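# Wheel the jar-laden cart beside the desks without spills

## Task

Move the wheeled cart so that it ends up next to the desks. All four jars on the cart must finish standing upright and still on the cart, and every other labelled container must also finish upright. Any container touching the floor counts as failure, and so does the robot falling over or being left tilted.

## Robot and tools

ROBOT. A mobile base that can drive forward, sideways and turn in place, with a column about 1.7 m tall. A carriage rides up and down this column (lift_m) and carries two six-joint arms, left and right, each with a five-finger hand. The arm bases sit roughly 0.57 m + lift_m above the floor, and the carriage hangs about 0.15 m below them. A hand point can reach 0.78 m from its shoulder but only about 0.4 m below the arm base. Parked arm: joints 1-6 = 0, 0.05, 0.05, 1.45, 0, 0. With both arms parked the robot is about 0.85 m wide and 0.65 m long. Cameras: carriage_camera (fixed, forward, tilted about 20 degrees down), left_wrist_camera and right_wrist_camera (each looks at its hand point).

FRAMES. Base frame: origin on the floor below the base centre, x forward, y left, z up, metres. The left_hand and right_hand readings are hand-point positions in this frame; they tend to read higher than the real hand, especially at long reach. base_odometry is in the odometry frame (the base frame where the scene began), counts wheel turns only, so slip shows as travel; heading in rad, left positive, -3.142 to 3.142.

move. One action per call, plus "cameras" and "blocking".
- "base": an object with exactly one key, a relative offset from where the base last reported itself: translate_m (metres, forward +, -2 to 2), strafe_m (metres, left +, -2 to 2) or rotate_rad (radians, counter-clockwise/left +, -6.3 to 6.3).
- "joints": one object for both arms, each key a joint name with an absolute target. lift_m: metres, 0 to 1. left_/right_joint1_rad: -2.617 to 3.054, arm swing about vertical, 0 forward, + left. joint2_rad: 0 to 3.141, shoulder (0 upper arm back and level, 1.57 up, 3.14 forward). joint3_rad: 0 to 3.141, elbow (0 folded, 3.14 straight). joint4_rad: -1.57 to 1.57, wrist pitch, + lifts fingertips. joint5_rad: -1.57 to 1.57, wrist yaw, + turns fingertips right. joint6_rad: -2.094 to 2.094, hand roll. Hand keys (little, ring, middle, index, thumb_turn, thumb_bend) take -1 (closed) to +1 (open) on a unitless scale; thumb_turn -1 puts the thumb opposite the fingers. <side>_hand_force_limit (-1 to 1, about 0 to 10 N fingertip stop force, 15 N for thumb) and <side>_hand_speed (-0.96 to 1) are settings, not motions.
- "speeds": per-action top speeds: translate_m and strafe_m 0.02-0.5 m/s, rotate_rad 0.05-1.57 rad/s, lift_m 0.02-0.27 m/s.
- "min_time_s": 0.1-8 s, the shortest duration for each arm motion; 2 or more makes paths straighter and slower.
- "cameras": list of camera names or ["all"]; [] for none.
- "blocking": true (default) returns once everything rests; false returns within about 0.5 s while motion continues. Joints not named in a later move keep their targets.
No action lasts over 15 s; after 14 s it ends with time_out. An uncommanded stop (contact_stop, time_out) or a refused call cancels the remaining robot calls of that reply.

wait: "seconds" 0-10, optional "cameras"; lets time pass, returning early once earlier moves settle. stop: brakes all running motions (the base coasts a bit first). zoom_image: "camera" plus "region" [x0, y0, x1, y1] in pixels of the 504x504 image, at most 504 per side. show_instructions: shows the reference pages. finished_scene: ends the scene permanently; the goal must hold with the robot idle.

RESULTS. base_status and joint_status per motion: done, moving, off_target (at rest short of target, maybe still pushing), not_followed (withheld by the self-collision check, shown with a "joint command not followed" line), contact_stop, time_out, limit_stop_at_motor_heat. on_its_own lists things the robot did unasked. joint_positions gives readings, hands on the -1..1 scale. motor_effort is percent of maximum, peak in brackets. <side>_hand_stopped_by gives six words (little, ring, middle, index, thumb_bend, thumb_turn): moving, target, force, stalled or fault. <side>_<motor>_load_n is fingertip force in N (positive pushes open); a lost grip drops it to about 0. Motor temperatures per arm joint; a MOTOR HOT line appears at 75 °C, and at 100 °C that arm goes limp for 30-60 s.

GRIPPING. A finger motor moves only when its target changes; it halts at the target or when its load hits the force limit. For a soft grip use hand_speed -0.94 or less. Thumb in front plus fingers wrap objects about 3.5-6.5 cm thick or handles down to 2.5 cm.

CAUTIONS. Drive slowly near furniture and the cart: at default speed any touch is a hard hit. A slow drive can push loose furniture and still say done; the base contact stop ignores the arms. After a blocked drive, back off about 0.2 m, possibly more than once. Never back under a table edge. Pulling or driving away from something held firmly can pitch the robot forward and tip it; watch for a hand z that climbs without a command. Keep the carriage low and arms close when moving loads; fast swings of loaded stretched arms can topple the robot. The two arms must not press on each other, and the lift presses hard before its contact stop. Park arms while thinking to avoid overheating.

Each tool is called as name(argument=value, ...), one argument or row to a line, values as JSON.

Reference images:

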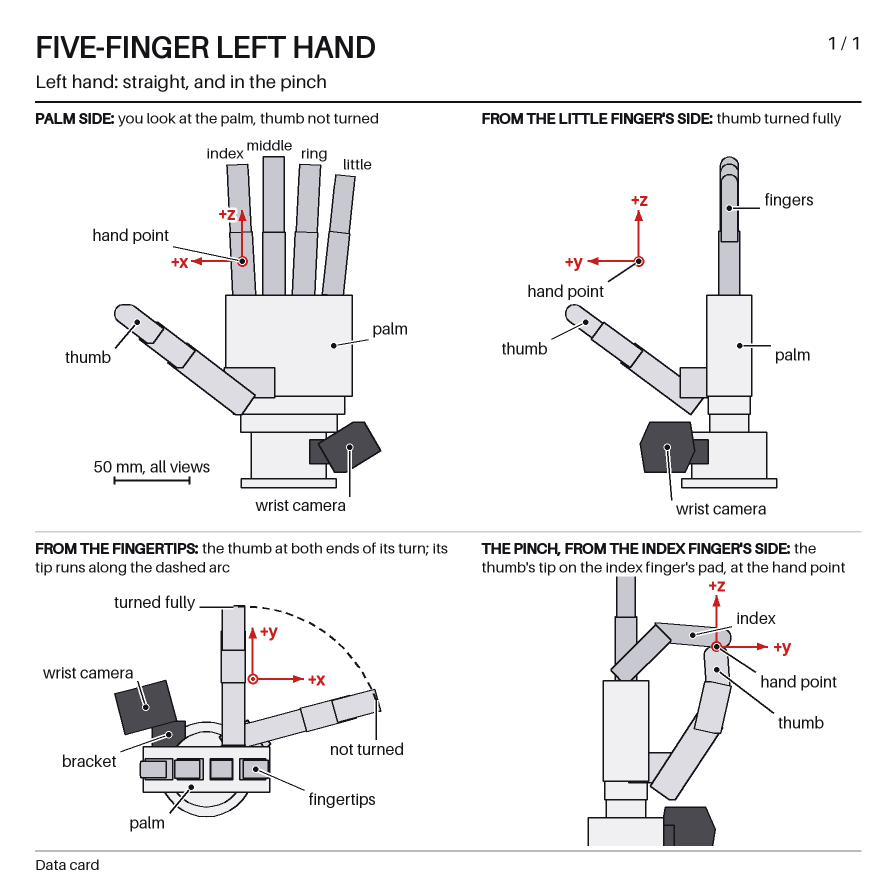

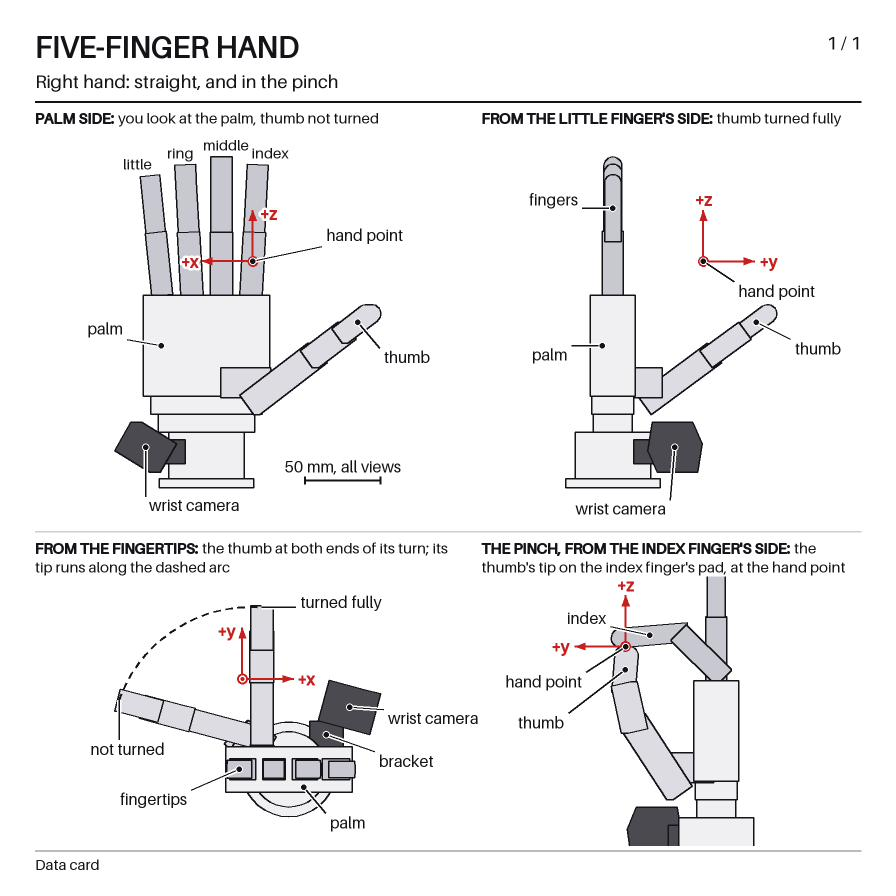

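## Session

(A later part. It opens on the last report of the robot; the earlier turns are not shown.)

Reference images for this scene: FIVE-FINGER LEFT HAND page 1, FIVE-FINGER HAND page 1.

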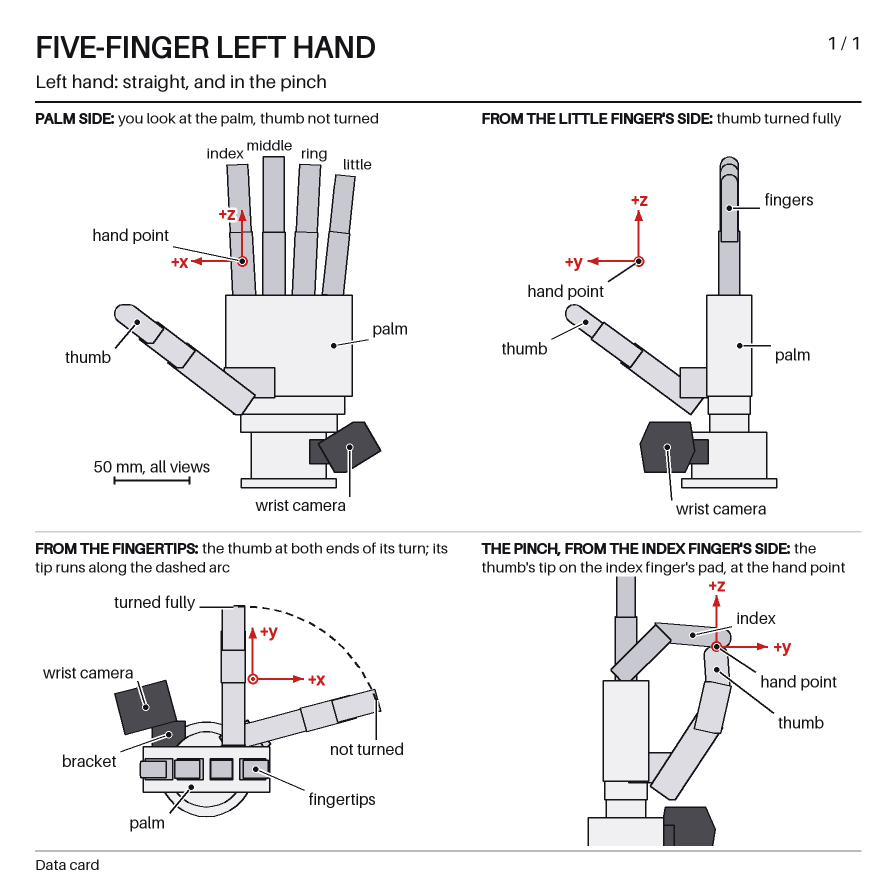

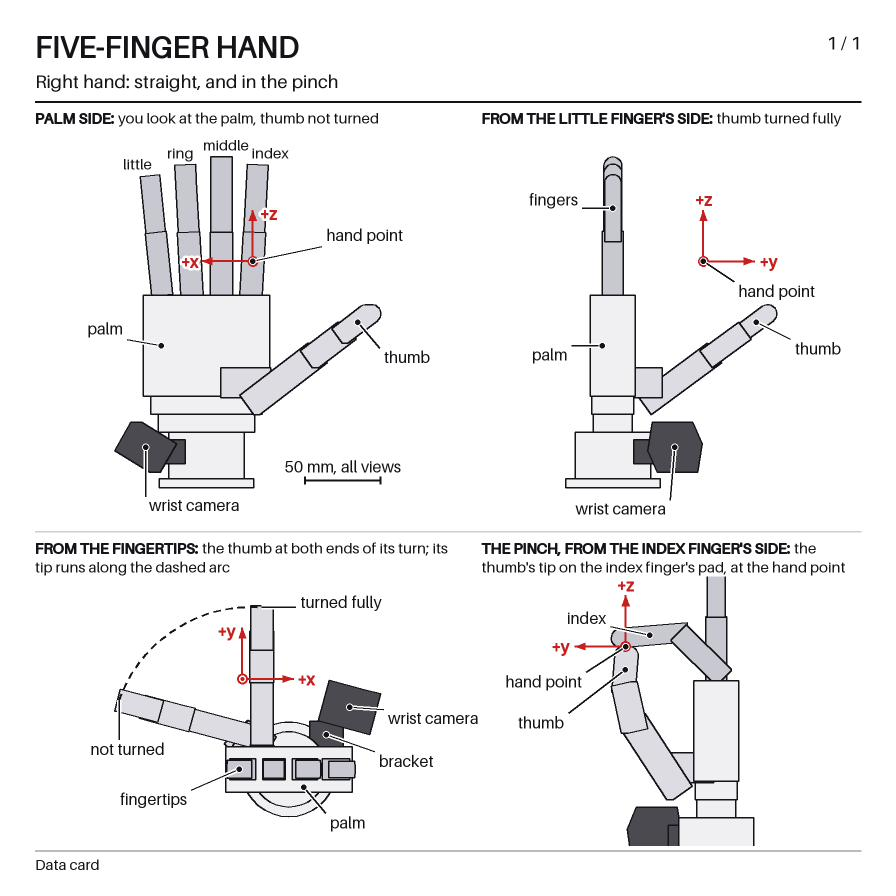

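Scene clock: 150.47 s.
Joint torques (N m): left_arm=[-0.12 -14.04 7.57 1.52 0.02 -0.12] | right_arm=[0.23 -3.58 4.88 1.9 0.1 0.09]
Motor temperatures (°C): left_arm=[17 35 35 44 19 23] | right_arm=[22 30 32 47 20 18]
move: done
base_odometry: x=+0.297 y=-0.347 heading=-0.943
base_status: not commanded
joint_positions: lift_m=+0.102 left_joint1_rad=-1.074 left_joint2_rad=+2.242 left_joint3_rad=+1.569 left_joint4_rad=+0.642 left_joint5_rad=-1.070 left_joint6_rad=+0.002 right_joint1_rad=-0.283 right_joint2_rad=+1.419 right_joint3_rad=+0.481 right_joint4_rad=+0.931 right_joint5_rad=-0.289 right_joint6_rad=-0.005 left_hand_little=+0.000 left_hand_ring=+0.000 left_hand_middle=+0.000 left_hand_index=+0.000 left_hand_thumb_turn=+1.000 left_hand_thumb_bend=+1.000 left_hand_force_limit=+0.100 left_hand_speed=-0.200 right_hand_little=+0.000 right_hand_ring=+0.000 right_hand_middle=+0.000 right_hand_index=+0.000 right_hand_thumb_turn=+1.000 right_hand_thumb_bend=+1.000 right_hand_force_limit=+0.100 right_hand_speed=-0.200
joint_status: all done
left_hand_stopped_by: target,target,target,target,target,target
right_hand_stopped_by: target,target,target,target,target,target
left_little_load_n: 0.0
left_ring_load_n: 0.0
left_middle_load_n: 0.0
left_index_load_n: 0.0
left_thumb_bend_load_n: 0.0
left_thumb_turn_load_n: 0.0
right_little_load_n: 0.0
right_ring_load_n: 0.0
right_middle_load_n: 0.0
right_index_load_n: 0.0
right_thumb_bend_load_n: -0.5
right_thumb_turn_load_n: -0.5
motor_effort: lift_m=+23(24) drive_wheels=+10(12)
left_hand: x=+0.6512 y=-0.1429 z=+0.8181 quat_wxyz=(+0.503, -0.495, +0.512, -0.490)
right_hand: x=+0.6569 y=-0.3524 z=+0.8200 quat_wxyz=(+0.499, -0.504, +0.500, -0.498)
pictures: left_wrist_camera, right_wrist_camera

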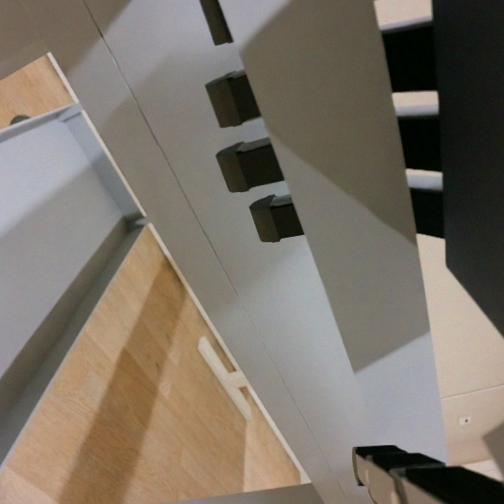

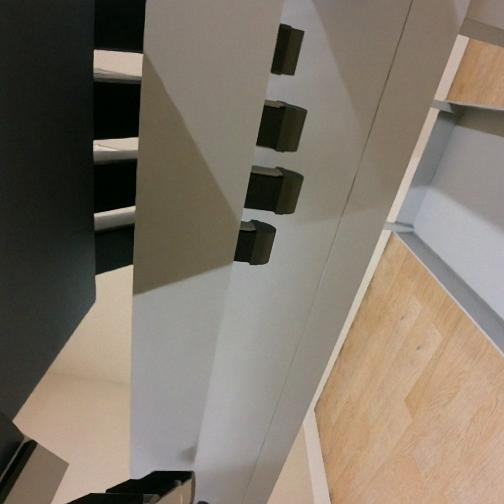

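move(
  joints={"lift_m": 0.097, "left_hand_thumb_turn": -1, "right_hand_thumb_turn": -1, "left_hand_force_limit": -0.2, "right_hand_force_limit": -0.2},
  speeds={"lift_m": 0.03},
)

move(
  joints={"left_hand_thumb_bend": -0.6, "right_hand_thumb_bend": -0.6, "left_hand_speed": -0.6, "right_hand_speed": -0.6},
)

move(
  joints={"left_hand_index": -0.7, "left_hand_middle": -0.7, "left_hand_ring": -0.7, "left_hand_little": -0.7, "right_hand_index": -0.7, "right_hand_middle": -0.7, "right_hand_ring": -0.7, "right_hand_little": -0.7, "left_hand_thumb_bend": -0.8, "right_hand_thumb_bend": -0.8, "left_hand_force_limit": 0, "right_hand_force_limit": 0, "left_hand_speed": -0.85, "right_hand_speed": -0.85},
  cameras=["all"],
)

Scene clock: 152.40 s.
Joint torques (N m): left_arm=[-0.17 -14.02 7.05 1.45 0.03 -0.1] | right_arm=[0.17 -3.63 4.83 1.8 0.11 0.07]
move: done
base_odometry: x=+0.297 y=-0.347 heading=-0.943
base_status: not commanded
joint_positions: lift_m=+0.097 left_joint1_rad=-1.074 left_joint2_rad=+2.242 left_joint3_rad=+1.575 left_joint4_rad=+0.648 left_joint5_rad=-1.070 left_joint6_rad=+0.002 right_joint1_rad=-0.283 right_joint2_rad=+1.419 right_joint3_rad=+0.481 right_joint4_rad=+0.942 right_joint5_rad=-0.289 right_joint6_rad=-0.005 left_hand_little=+0.000 left_hand_ring=+0.000 left_hand_middle=+0.000 left_hand_index=+0.000 left_hand_thumb_turn=-1.000 left_hand_thumb_bend=+1.000 left_hand_force_limit=-0.200 left_hand_speed=-0.200 right_hand_little=+0.000 right_hand_ring=+0.000 right_hand_middle=+0.000 right_hand_index=+0.000 right_hand_thumb_turn=-1.000 right_hand_thumb_bend=+1.000 right_hand_force_limit=-0.200 right_hand_speed=-0.200
joint_status: all done
left_hand_stopped_by: target,target,target,target,target,target
right_hand_stopped_by: target,target,target,target,target,target
left_little_load_n: 0.0
left_ring_load_n: 0.0
left_middle_load_n: 0.0
left_index_load_n: 0.5
left_thumb_bend_load_n: 0.0
left_thumb_turn_load_n: 0.0
right_little_load_n: 0.0
right_ring_load_n: 0.0
right_middle_load_n: 0.0
right_index_load_n: 0.0
right_thumb_bend_load_n: 0.0
right_thumb_turn_load_n: 0.0
motor_effort: lift_m=+23(24) drive_wheels=+8(13)
left_hand: x=+0.6519 y=-0.1440 z=+0.8168 quat_wxyz=(+0.502, -0.497, +0.508, -0.494)
right_hand: x=+0.6575 y=-0.3526 z=+0.8178 quat_wxyz=(+0.501, -0.502, +0.496, -0.501)
pictures: none

Scene clock: 155.53 s.
Joint torques (N m): left_arm=[-0.17 -13.98 7.06 1.44 0.04 -0.07] | right_arm=[0.2 -3.69 4.81 1.81 0.1 0.15]
move: off_target
base_odometry: x=+0.297 y=-0.347 heading=-0.943
base_status: not commanded
joint_positions: lift_m=+0.097 left_joint1_rad=-1.074 left_joint2_rad=+2.242 left_joint3_rad=+1.575 left_joint4_rad=+0.648 left_joint5_rad=-1.071 left_joint6_rad=+0.000 right_joint1_rad=-0.283 right_joint2_rad=+1.421 right_joint3_rad=+0.481 right_joint4_rad=+0.941 right_joint5_rad=-0.289 right_joint6_rad=-0.014 left_hand_little=+0.000 left_hand_ring=+0.000 left_hand_middle=+0.000 left_hand_index=+0.000 left_hand_thumb_turn=-1.000 left_hand_thumb_bend=-0.153 left_hand_force_limit=-0.200 left_hand_speed=-0.600 right_hand_little=+0.000 right_hand_ring=+0.000 right_hand_middle=+0.000 right_hand_index=+0.000 right_hand_thumb_turn=-1.000 right_hand_thumb_bend=-0.154 right_hand_force_limit=-0.200 right_hand_speed=-0.600
joint_status: left_hand_thumb_bend off_target (ended at -0.153, target -0.600); right_hand_thumb_bend off_target (ended at -0.154, target -0.600); the others done
left_hand_stopped_by: target,target,target,target,force,target
right_hand_stopped_by: target,target,target,target,force,target
left_little_load_n: 0.0
left_ring_load_n: 0.0
left_middle_load_n: 0.0
left_index_load_n: 2.0
left_thumb_bend_load_n: 6.5
left_thumb_turn_load_n: 1.0
right_little_load_n: 1.0
right_ring_load_n: 0.5
right_middle_load_n: 0.0
right_index_load_n: 0.0
right_thumb_bend_load_n: 6.0
right_thumb_turn_load_n: 1.0
motor_effort: lift_m=+23(24) drive_wheels=+9(12)
left_hand: x=+0.6519 y=-0.1440 z=+0.8168 quat_wxyz=(+0.501, -0.497, +0.507, -0.494)
right_hand: x=+0.6576 y=-0.3532 z=+0.8165 quat_wxyz=(+0.498, -0.505, +0.495, -0.503)
pictures: none

Scene clock: 157.70 s.
Joint torques (N m): left_arm=[-0.31 -14.02 7.04 1.65 -0.01 0] | right_arm=[-0.14 -3.97 4.82 1.99 0.1 0.15]
move: off_target
base_odometry: x=+0.297 y=-0.347 heading=-0.943
base_status: not commanded
joint_positions: lift_m=+0.097 left_joint1_rad=-1.071 left_joint2_rad=+2.242 left_joint3_rad=+1.575 left_joint4_rad=+0.625 left_joint5_rad=-1.068 left_joint6_rad=-0.007 right_joint1_rad=-0.279 right_joint2_rad=+1.424 right_joint3_rad=+0.481 right_joint4_rad=+0.924 right_joint5_rad=-0.288 right_joint6_rad=-0.013 left_hand_little=-0.699 left_hand_ring=-0.700 left_hand_middle=-0.233 left_hand_index=-0.234 left_hand_thumb_turn=-1.000 left_hand_thumb_bend=-0.154 left_hand_force_limit=+0.000 left_hand_speed=-0.850 right_hand_little=-0.700 right_hand_ring=-0.700 right_hand_middle=-0.234 right_hand_index=-0.261 right_hand_thumb_turn=-1.000 right_hand_thumb_bend=-0.162 right_hand_force_limit=+0.000 right_hand_speed=-0.850
joint_status: left_hand_middle off_target (ended at -0.233, target -0.700); left_hand_index off_target (ended at -0.234, target -0.700); left_hand_thumb_bend off_target (ended at -0.154, target -0.800); right_hand_middle off_target (ended at -0.234, target -0.700); right_hand_index off_target (ended at -0.261, target -0.700); right_hand_thumb_bend off_target (ended at -0.162, target -0.800); the others done
left_hand_stopped_by: target,target,force,force,force,target
right_hand_stopped_by: target,target,force,force,force,target
left_little_load_n: 2.5
left_ring_load_n: 1.0
left_middle_load_n: 6.5
left_index_load_n: 4.5
left_thumb_bend_load_n: 10.5
left_thumb_turn_load_n: 1.5
right_little_load_n: 0.0
right_ring_load_n: 1.0
right_middle_load_n: 5.0
right_index_load_n: 6.0
right_thumb_bend_load_n: 11.0
right_thumb_turn_load_n: 1.0
motor_effort: lift_m=+23(23) drive_wheels=+9(11)
left_hand: x=+0.6521 y=-0.1428 z=+0.8126 quat_wxyz=(+0.501, -0.496, +0.513, -0.488)
right_hand: x=+0.6568 y=-0.3511 z=+0.8114 quat_wxyz=(+0.496, -0.509, +0.500, -0.495)
pictures: carriage_camera, left_wrist_camera, right_wrist_camera

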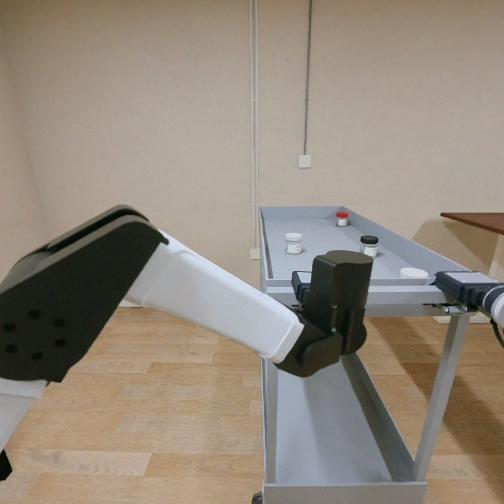

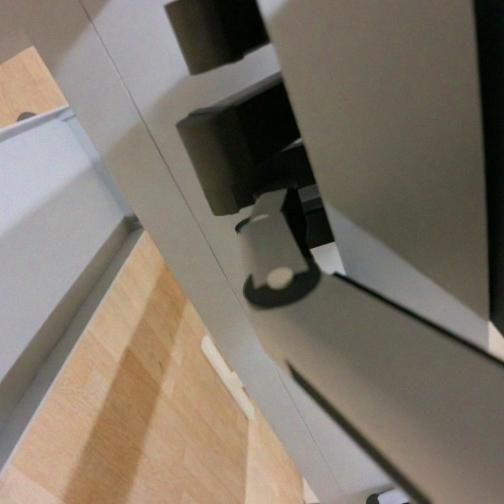

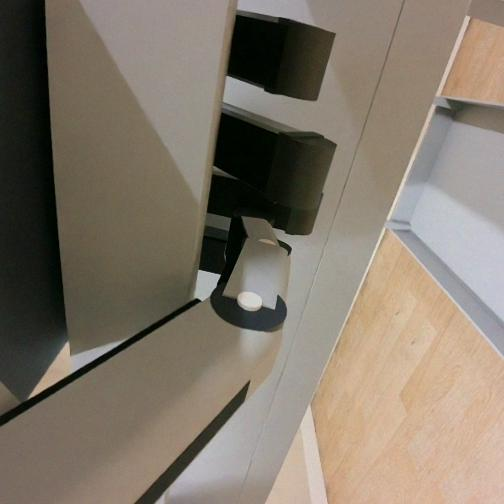

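zoom_image(
  camera="carriage_camera",
  region=[240, 190, 504, 330],
)

Scaled by 1.909.

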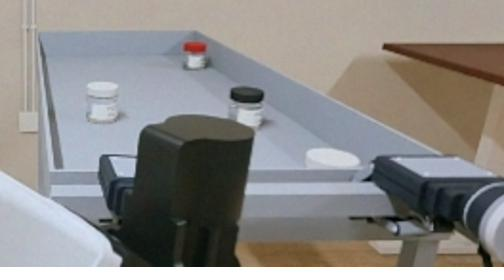

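move(
  base={"strafe_m": -0.5},
  speeds={"strafe_m": 0.08},
  cameras=["all"],
)

zoom_image(
  camera="carriage_camera",
  region=[240, 190, 504, 400],
)

Scene clock: 164.87 s.
Joint torques (N m): left_arm=[3.03 -14.05 7.08 1.71 -0.09 -0.01] | right_arm=[-0.59 -4.01 5.01 1.93 0.37 0.07]
move: done
base_odometry: x=-0.108 y=-0.640 heading=-0.945
base_status: done
joint_positions: lift_m=+0.097 left_joint1_rad=-1.114 left_joint2_rad=+2.242 left_joint3_rad=+1.575 left_joint4_rad=+0.623 left_joint5_rad=-1.059 left_joint6_rad=-0.007 right_joint1_rad=-0.273 right_joint2_rad=+1.424 right_joint3_rad=+0.478 right_joint4_rad=+0.928 right_joint5_rad=-0.312 right_joint6_rad=-0.004 left_hand_little=-0.700 left_hand_ring=-0.700 left_hand_middle=-0.233 left_hand_index=-0.234 left_hand_thumb_turn=-1.000 left_hand_thumb_bend=-0.154 left_hand_force_limit=+0.000 left_hand_speed=-0.850 right_hand_little=-0.700 right_hand_ring=-0.700 right_hand_middle=-0.234 right_hand_index=-0.261 right_hand_thumb_turn=-1.000 right_hand_thumb_bend=-0.162 right_hand_force_limit=+0.000 right_hand_speed=-0.850
joint_status: not commanded
left_hand_stopped_by: target,target,force,force,force,target
right_hand_stopped_by: target,target,force,force,force,target
left_little_load_n: 0.0
left_ring_load_n: 0.0
left_middle_load_n: 6.0
left_index_load_n: 5.0
left_thumb_bend_load_n: 10.5
left_thumb_turn_load_n: 1.5
right_little_load_n: 0.0
right_ring_load_n: 0.0
right_middle_load_n: 5.0
right_index_load_n: 6.0
right_thumb_bend_load_n: 11.0
right_thumb_turn_load_n: 1.0
motor_effort: lift_m=+23(24) drive_wheels=-9(17)
left_hand: x=+0.6317 y=-0.1620 z=+0.8121 quat_wxyz=(+0.489, -0.483, +0.527, -0.500)
right_hand: x=+0.6557 y=-0.3434 z=+0.8110 quat_wxyz=(+0.506, -0.514, +0.495, -0.486)
pictures: carriage_camera, left_wrist_camera, right_wrist_camera

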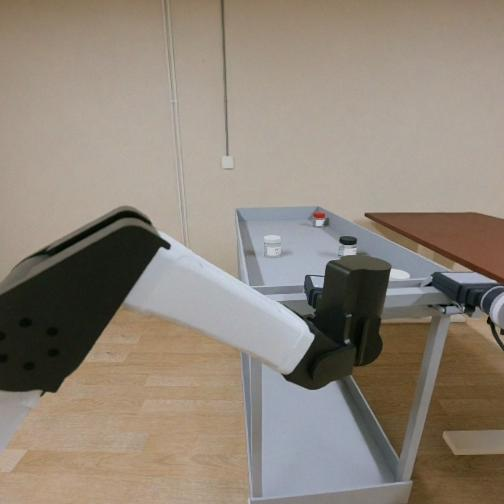

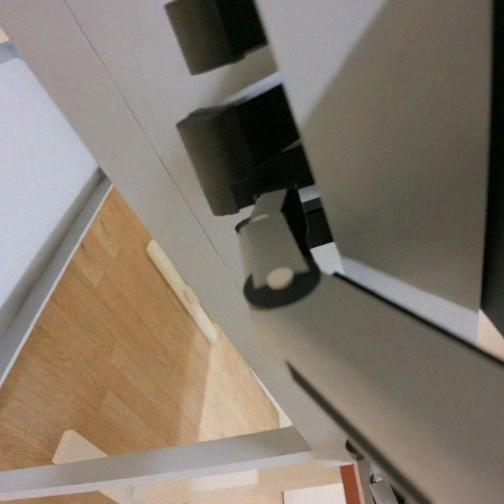

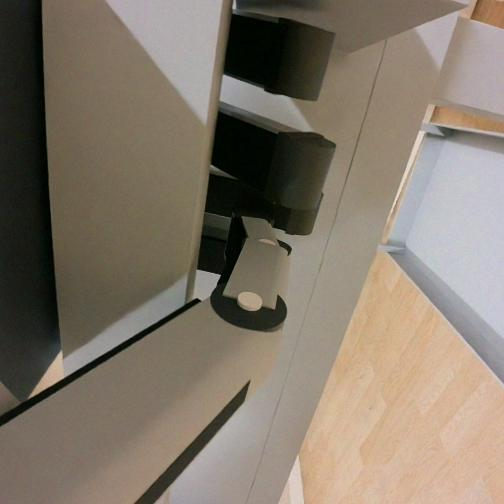

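Scaled by 1.909.

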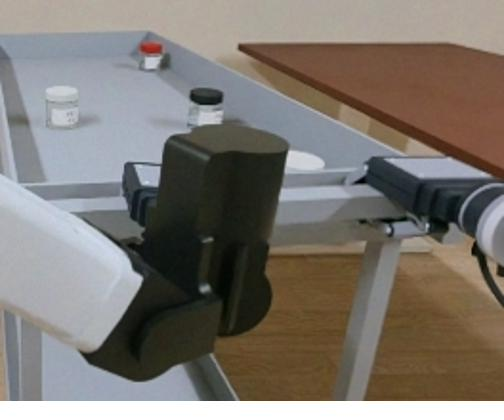

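move(
  joints={"left_joint1_rad": -1.03, "left_joint5_rad": -1.03},
  min_time_s=2,
  cameras=["carriage_camera"],
)

Scene clock: 167.60 s.
Joint torques (N m): left_arm=[3.37 -14.09 7.1 1.71 -0.21 0.01] | right_arm=[-0.55 -4.03 5.05 1.95 0.28 0.05]
move: off_target
base_odometry: x=-0.108 y=-0.640 heading=-0.945
base_status: not commanded
joint_positions: lift_m=+0.097 left_joint1_rad=-1.068 left_joint2_rad=+2.242 left_joint3_rad=+1.575 left_joint4_rad=+0.625 left_joint5_rad=-1.003 left_joint6_rad=-0.007 right_joint1_rad=-0.273 right_joint2_rad=+1.424 right_joint3_rad=+0.478 right_joint4_rad=+0.928 right_joint5_rad=-0.308 right_joint6_rad=-0.004 left_hand_little=-0.700 left_hand_ring=-0.700 left_hand_middle=-0.233 left_hand_index=-0.234 left_hand_thumb_turn=-1.000 left_hand_thumb_bend=-0.154 left_hand_force_limit=+0.000 left_hand_speed=-0.850 right_hand_little=-0.700 right_hand_ring=-0.700 right_hand_middle=-0.234 right_hand_index=-0.261 right_hand_thumb_turn=-1.000 right_hand_thumb_bend=-0.162 right_hand_force_limit=+0.000 right_hand_speed=-0.850
joint_status: left_joint1_rad off_target (ended at -1.068, target -1.030); the others done
left_hand_stopped_by: target,target,force,force,force,target
right_hand_stopped_by: target,target,force,force,force,target
left_little_load_n: 0.0
left_ring_load_n: 0.0
left_middle_load_n: 6.0
left_index_load_n: 4.5
left_thumb_bend_load_n: 10.5
left_thumb_turn_load_n: 2.0
right_little_load_n: 0.0
right_ring_load_n: 0.0
right_middle_load_n: 5.0
right_index_load_n: 6.0
right_thumb_bend_load_n: 11.0
right_thumb_turn_load_n: 1.5
motor_effort: lift_m=+23(24) drive_wheels=-11(12)
left_hand: x=+0.6511 y=-0.1539 z=+0.8121 quat_wxyz=(+0.485, -0.481, +0.529, -0.503)
right_hand: x=+0.6558 y=-0.3442 z=+0.8110 quat_wxyz=(+0.504, -0.513, +0.496, -0.487)

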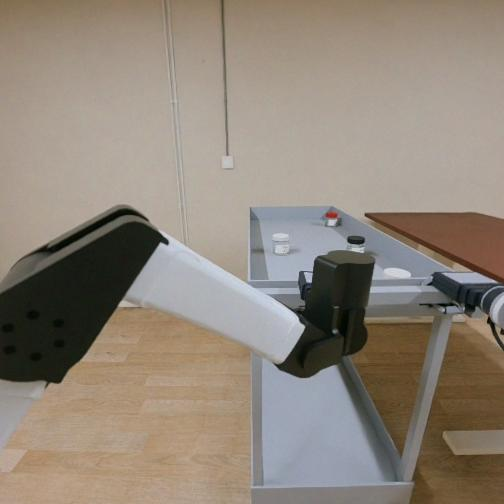

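zoom_image(
  camera="carriage_camera",
  region=[240, 190, 504, 400],
)

Scaled by 1.909.

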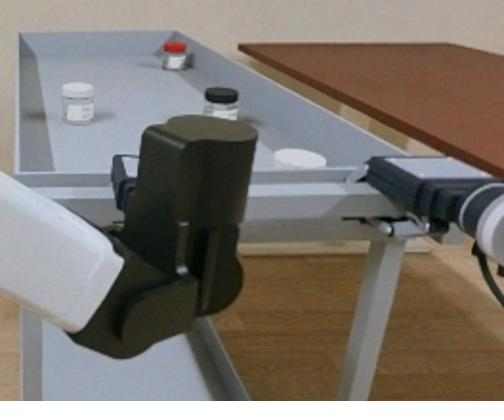

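move(
  base={"rotate_rad": -0.09},
  speeds={"rotate_rad": 0.05},
  cameras=["carriage_camera"],
)

zoom_image(
  camera="carriage_camera",
  region=[210, 190, 504, 400],
)

Scene clock: 170.23 s.
Joint torques (N m): left_arm=[0.96 -14.12 7.09 1.69 -0.21 0] | right_arm=[-0.87 -4.41 5.04 1.9 0.23 0.07]
move: done
base_odometry: x=-0.108 y=-0.640 heading=-1.034
base_status: done
joint_positions: lift_m=+0.097 left_joint1_rad=-1.035 left_joint2_rad=+2.242 left_joint3_rad=+1.575 left_joint4_rad=+0.626 left_joint5_rad=-1.001 left_joint6_rad=-0.007 right_joint1_rad=-0.270 right_joint2_rad=+1.429 right_joint3_rad=+0.478 right_joint4_rad=+0.934 right_joint5_rad=-0.302 right_joint6_rad=-0.004 left_hand_little=-0.699 left_hand_ring=-0.700 left_hand_middle=-0.233 left_hand_index=-0.234 left_hand_thumb_turn=-1.000 left_hand_thumb_bend=-0.154 left_hand_force_limit=+0.000 left_hand_speed=-0.850 right_hand_little=-0.700 right_hand_ring=-0.700 right_hand_middle=-0.234 right_hand_index=-0.261 right_hand_thumb_turn=-1.000 right_hand_thumb_bend=-0.162 right_hand_force_limit=+0.000 right_hand_speed=-0.850
joint_status: not commanded
left_hand_stopped_by: target,target,force,force,force,target
right_hand_stopped_by: target,target,force,force,force,target
left_little_load_n: 3.0
left_ring_load_n: 0.5
left_middle_load_n: 6.0
left_index_load_n: 4.5
left_thumb_bend_load_n: 10.0
left_thumb_turn_load_n: 2.0
right_little_load_n: 0.0
right_ring_load_n: 0.0
right_middle_load_n: 5.0
right_index_load_n: 6.0
right_thumb_bend_load_n: 11.0
right_thumb_turn_load_n: 1.0
on_its_own: left_joint1_rad moved +0.033 to your old target -1.030
motor_effort: lift_m=+23(24) drive_wheels=-1(13)
left_hand: x=+0.6662 y=-0.1402 z=+0.8124 quat_wxyz=(+0.493, -0.490, +0.521, -0.496)
right_hand: x=+0.6567 y=-0.3439 z=+0.8104 quat_wxyz=(+0.504, -0.512, +0.496, -0.488)

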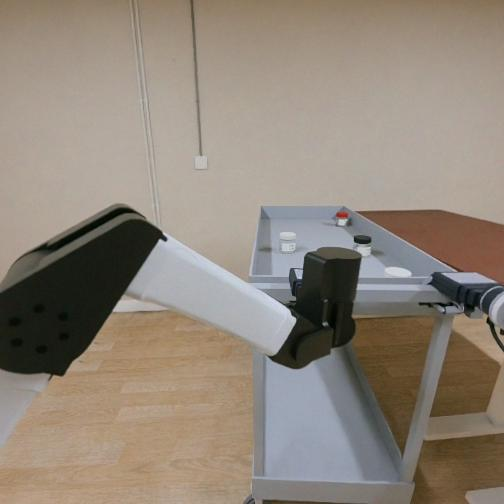

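Scaled by 1.714.

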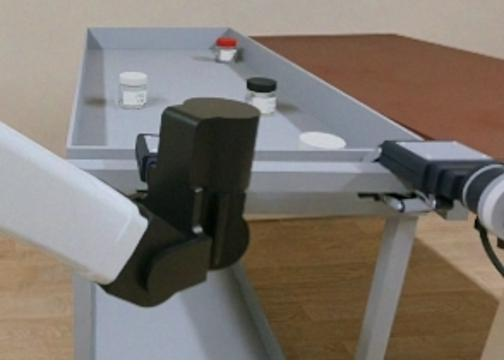

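move(
  base={"rotate_rad": 0.055},
  joints={"left_joint1_rad": -1.06, "left_joint5_rad": -1.04},
  speeds={"rotate_rad": 0.05},
  cameras=["carriage_camera"],
)

zoom_image(
  camera="carriage_camera",
  region=[210, 190, 504, 400],
)

Scene clock: 172.07 s.
Joint torques (N m): left_arm=[-0.14 -14.01 7.12 1.7 -0.05 0.12] | right_arm=[0.34 -4.42 5.6 1.78 -0.13 0.07]
move: done
base_odometry: x=-0.108 y=-0.640 heading=-0.980
base_status: done
joint_positions: lift_m=+0.097 left_joint1_rad=-1.052 left_joint2_rad=+2.242 left_joint3_rad=+1.575 left_joint4_rad=+0.625 left_joint5_rad=-1.029 left_joint6_rad=-0.016 right_joint1_rad=-0.285 right_joint2_rad=+1.429 right_joint3_rad=+0.470 right_joint4_rad=+0.946 right_joint5_rad=-0.269 right_joint6_rad=-0.006 left_hand_little=-0.699 left_hand_ring=-0.700 left_hand_middle=-0.233 left_hand_index=-0.234 left_hand_thumb_turn=-1.000 left_hand_thumb_bend=-0.154 left_hand_force_limit=+0.000 left_hand_speed=-0.850 right_hand_little=-0.700 right_hand_ring=-0.700 right_hand_middle=-0.234 right_hand_index=-0.261 right_hand_thumb_turn=-1.000 right_hand_thumb_bend=-0.162 right_hand_force_limit=+0.000 right_hand_speed=-0.850
joint_status: all done
left_hand_stopped_by: target,target,force,force,force,target
right_hand_stopped_by: target,target,force,force,force,target
left_little_load_n: 2.5
left_ring_load_n: 0.0
left_middle_load_n: 6.5
left_index_load_n: 4.5
left_thumb_bend_load_n: 10.5
left_thumb_turn_load_n: 1.5
right_little_load_n: 0.0
right_ring_load_n: 0.0
right_middle_load_n: 5.0
right_index_load_n: 6.0
right_thumb_bend_load_n: 11.0
right_thumb_turn_load_n: 1.0
motor_effort: lift_m=+23(23) drive_wheels=-4(10)
left_hand: x=+0.6595 y=-0.1426 z=+0.8125 quat_wxyz=(+0.494, -0.494, +0.516, -0.495)
right_hand: x=+0.6563 y=-0.3566 z=+0.8102 quat_wxyz=(+0.493, -0.500, +0.506, -0.501)

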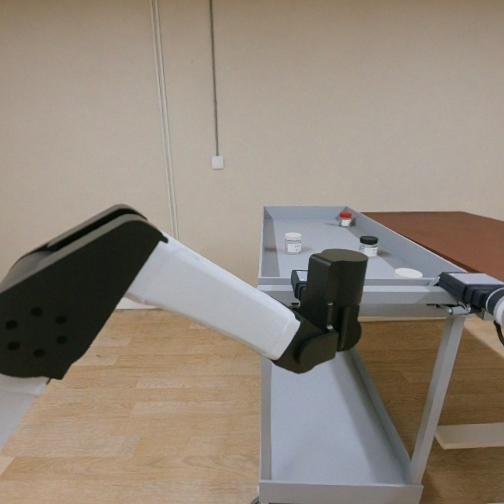

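Scaled by 1.714.

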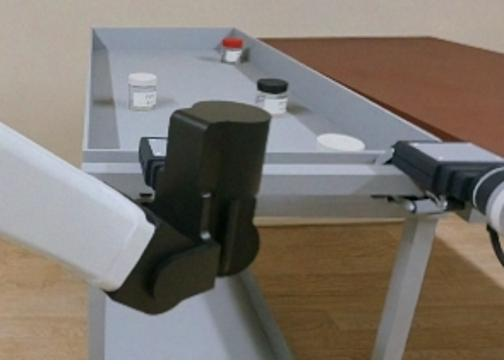

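move(
  base={"strafe_m": -0.13},
  speeds={"strafe_m": 0.05},
  cameras=["all"],
)

zoom_image(
  camera="carriage_camera",
  region=[210, 190, 504, 400],
)

Scene clock: 175.50 s.
Joint torques (N m): left_arm=[0.58 -14.11 7.19 1.69 0.12 0.11] | right_arm=[-0.76 -4.45 5.61 1.77 0.11 0.09]
Motor temperatures (°C): left_arm=[17 40 38 44 19 23] | right_arm=[22 29 32 48 20 18]
move: done
base_odometry: x=-0.217 y=-0.713 heading=-0.982
base_status: done
joint_positions: lift_m=+0.097 left_joint1_rad=-1.061 left_joint2_rad=+2.242 left_joint3_rad=+1.575 left_joint4_rad=+0.623 left_joint5_rad=-1.044 left_joint6_rad=-0.014 right_joint1_rad=-0.272 right_joint2_rad=+1.429 right_joint3_rad=+0.470 right_joint4_rad=+0.946 right_joint5_rad=-0.289 right_joint6_rad=-0.006 left_hand_little=-0.700 left_hand_ring=-0.700 left_hand_middle=-0.233 left_hand_index=-0.234 left_hand_thumb_turn=-1.000 left_hand_thumb_bend=-0.154 left_hand_force_limit=+0.000 left_hand_speed=-0.850 right_hand_little=-0.700 right_hand_ring=-0.700 right_hand_middle=-0.234 right_hand_index=-0.261 right_hand_thumb_turn=-1.000 right_hand_thumb_bend=-0.162 right_hand_force_limit=+0.000 right_hand_speed=-0.850
joint_status: not commanded
left_hand_stopped_by: target,target,force,force,force,target
right_hand_stopped_by: target,target,force,force,force,target
left_little_load_n: 0.0
left_ring_load_n: 0.0
left_middle_load_n: 6.5
left_index_load_n: 5.0
left_thumb_bend_load_n: 10.0
left_thumb_turn_load_n: 1.5
right_little_load_n: 0.5
right_ring_load_n: 1.5
right_middle_load_n: 5.5
right_index_load_n: 6.0
right_thumb_bend_load_n: 11.0
right_thumb_turn_load_n: 1.0
motor_effort: lift_m=+23(24) drive_wheels=-8(14)
left_hand: x=+0.6560 y=-0.1432 z=+0.8123 quat_wxyz=(+0.496, -0.495, +0.516, -0.493)
right_hand: x=+0.6562 y=-0.3472 z=+0.8102 quat_wxyz=(+0.501, -0.508, +0.498, -0.493)
pictures: carriage_camera, left_wrist_camera, right_wrist_camera

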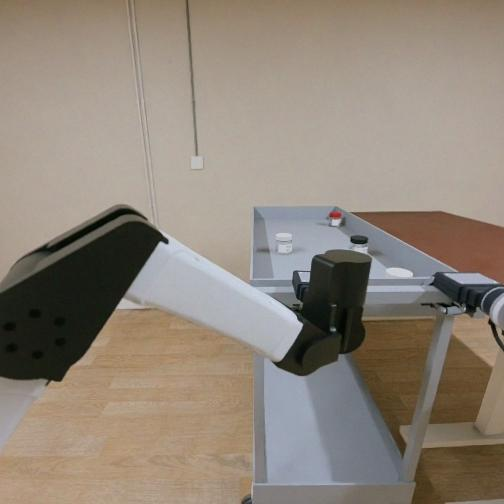

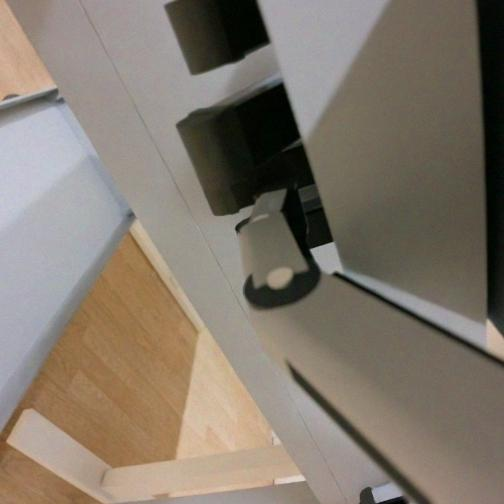

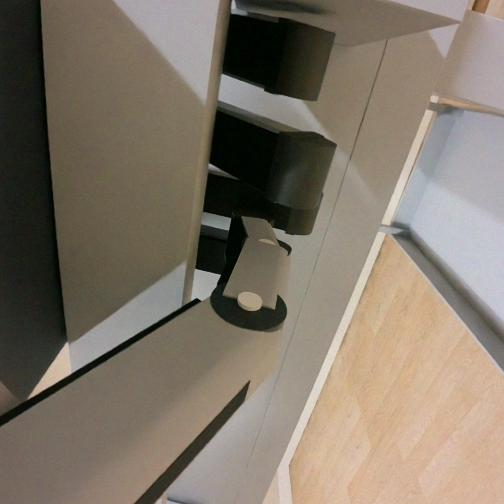

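Scaled by 1.714.

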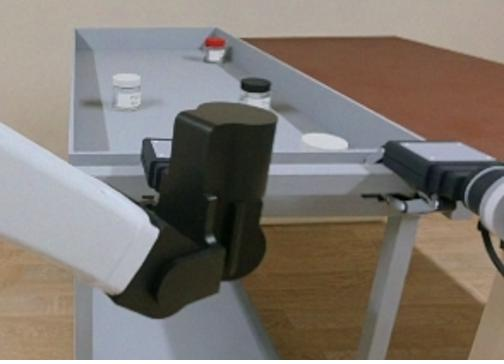

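move(
  base={"strafe_m": -0.09},
  speeds={"strafe_m": 0.04},
  cameras=["all"],
)

zoom_image(
  camera="carriage_camera",
  region=[210, 190, 504, 484],
)

Scene clock: 178.53 s.
Joint torques (N m): left_arm=[0.92 -14.05 7.08 1.7 0.07 0.09] | right_arm=[-0.92 -4.42 5.65 1.77 0.18 0.07]
move: done
base_odometry: x=-0.292 y=-0.762 heading=-0.983
base_status: done
joint_positions: lift_m=+0.097 left_joint1_rad=-1.066 left_joint2_rad=+2.242 left_joint3_rad=+1.575 left_joint4_rad=+0.623 left_joint5_rad=-1.041 left_joint6_rad=-0.014 right_joint1_rad=-0.270 right_joint2_rad=+1.429 right_joint3_rad=+0.470 right_joint4_rad=+0.946 right_joint5_rad=-0.296 right_joint6_rad=-0.006 left_hand_little=-0.700 left_hand_ring=-0.700 left_hand_middle=-0.233 left_hand_index=-0.234 left_hand_thumb_turn=-1.000 left_hand_thumb_bend=-0.154 left_hand_force_limit=+0.000 left_hand_speed=-0.850 right_hand_little=-0.700 right_hand_ring=-0.700 right_hand_middle=-0.234 right_hand_index=-0.261 right_hand_thumb_turn=-1.000 right_hand_thumb_bend=-0.162 right_hand_force_limit=+0.000 right_hand_speed=-0.850
joint_status: not commanded
left_hand_stopped_by: target,target,force,force,force,target
right_hand_stopped_by: target,target,force,force,force,target
left_little_load_n: 0.0
left_ring_load_n: 0.0
left_middle_load_n: 6.5
left_index_load_n: 5.0
left_thumb_bend_load_n: 10.0
left_thumb_turn_load_n: 1.5
right_little_load_n: 0.0
right_ring_load_n: 1.5
right_middle_load_n: 5.5
right_index_load_n: 6.5
right_thumb_bend_load_n: 11.0
right_thumb_turn_load_n: 1.0
motor_effort: lift_m=+23(24) drive_wheels=-9(15)
left_hand: x=+0.6538 y=-0.1458 z=+0.8123 quat_wxyz=(+0.494, -0.493, +0.517, -0.495)
right_hand: x=+0.6560 y=-0.3449 z=+0.8102 quat_wxyz=(+0.503, -0.510, +0.496, -0.491)
pictures: carriage_camera, left_wrist_camera, right_wrist_camera

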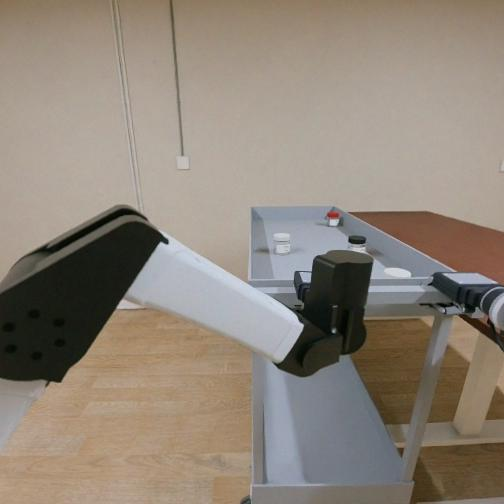

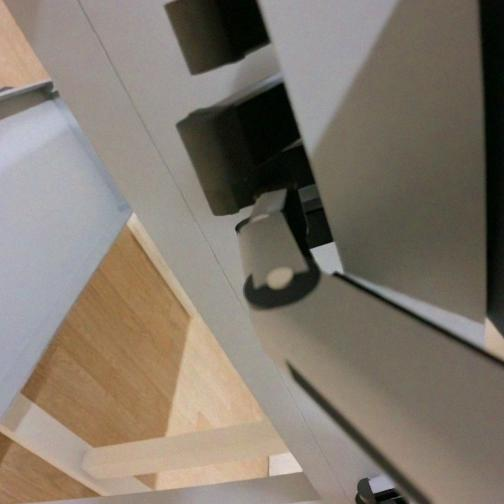

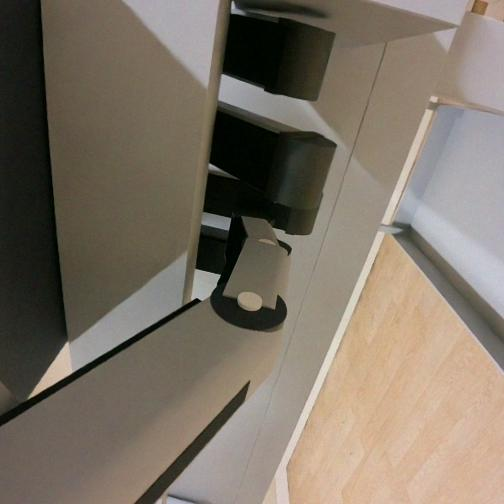

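Scaled by 1.714.

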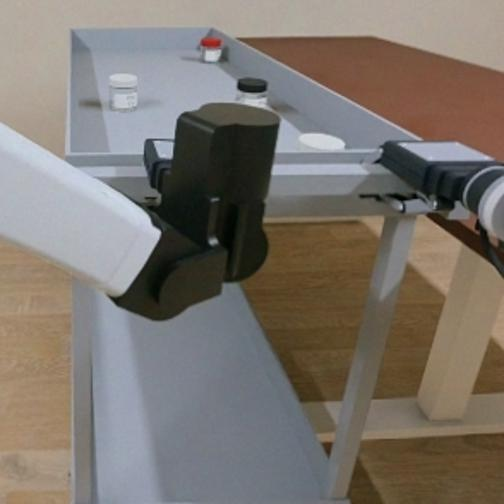

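move(
  base={"strafe_m": -0.035},
  speeds={"strafe_m": 0.03},
  cameras=["all"],
)

zoom_image(
  camera="carriage_camera",
  region=[354, 220, 504, 370],
)

Scene clock: 180.50 s.
Joint torques (N m): left_arm=[1.14 -14.01 7.12 1.72 0.09 0.09] | right_arm=[-1.07 -4.34 5.56 1.77 0.31 0.08]
move: done
base_odometry: x=-0.321 y=-0.782 heading=-0.985
base_status: done
joint_positions: lift_m=+0.097 left_joint1_rad=-1.068 left_joint2_rad=+2.242 left_joint3_rad=+1.575 left_joint4_rad=+0.623 left_joint5_rad=-1.041 left_joint6_rad=-0.014 right_joint1_rad=-0.268 right_joint2_rad=+1.429 right_joint3_rad=+0.470 right_joint4_rad=+0.947 right_joint5_rad=-0.305 right_joint6_rad=-0.006 left_hand_little=-0.700 left_hand_ring=-0.700 left_hand_middle=-0.233 left_hand_index=-0.234 left_hand_thumb_turn=-1.000 left_hand_thumb_bend=-0.154 left_hand_force_limit=+0.000 left_hand_speed=-0.850 right_hand_little=-0.700 right_hand_ring=-0.700 right_hand_middle=-0.234 right_hand_index=-0.261 right_hand_thumb_turn=-1.000 right_hand_thumb_bend=-0.162 right_hand_force_limit=+0.000 right_hand_speed=-0.850
joint_status: not commanded
left_hand_stopped_by: target,target,force,force,force,target
right_hand_stopped_by: target,target,force,force,force,target
left_little_load_n: 0.0
left_ring_load_n: 0.0
left_middle_load_n: 6.0
left_index_load_n: 4.5
left_thumb_bend_load_n: 10.5
left_thumb_turn_load_n: 1.5
right_little_load_n: 0.5
right_ring_load_n: 2.5
right_middle_load_n: 5.0
right_index_load_n: 6.0
right_thumb_bend_load_n: 11.0
right_thumb_turn_load_n: 1.5
motor_effort: lift_m=+23(24) drive_wheels=-7(15)
left_hand: x=+0.6525 y=-0.1470 z=+0.8123 quat_wxyz=(+0.494, -0.492, +0.518, -0.495)
right_hand: x=+0.6557 y=-0.3422 z=+0.8103 quat_wxyz=(+0.506, -0.513, +0.493, -0.488)
pictures: carriage_camera, left_wrist_camera, right_wrist_camera

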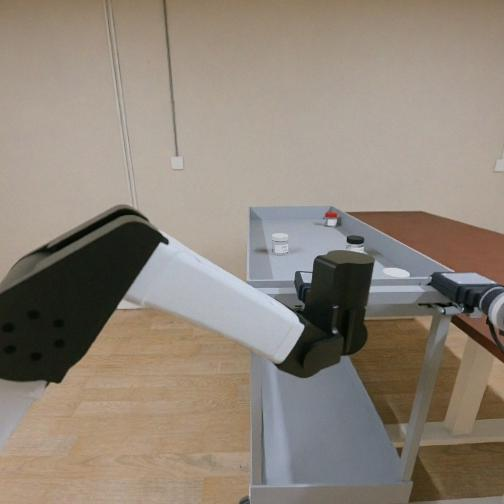

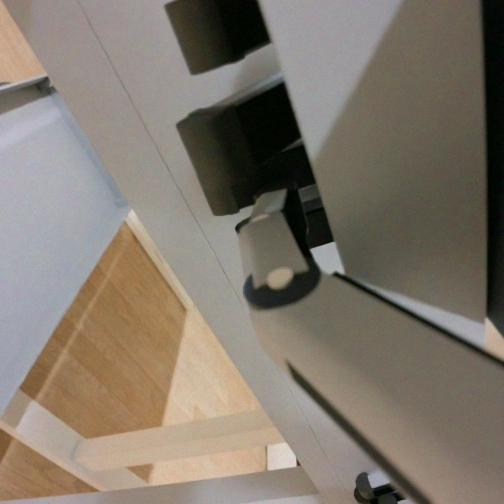

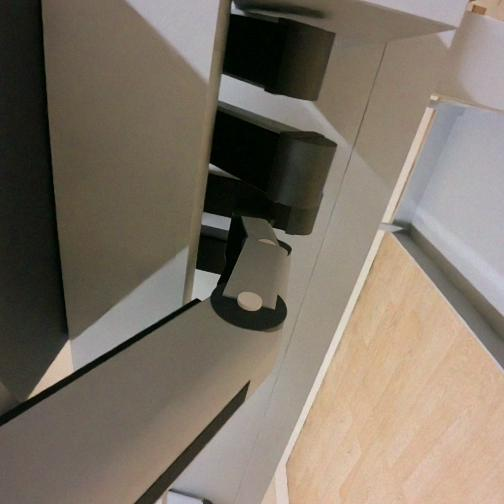

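Scaled by 3.360.

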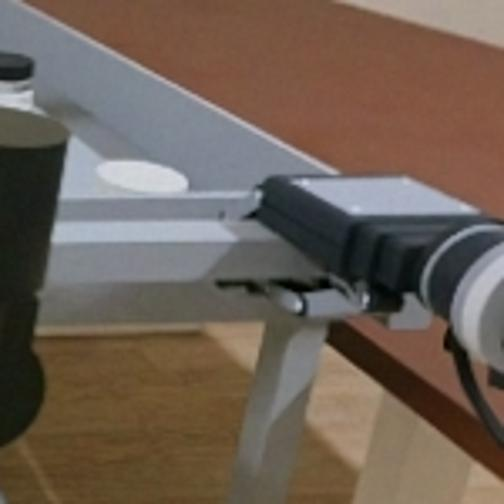

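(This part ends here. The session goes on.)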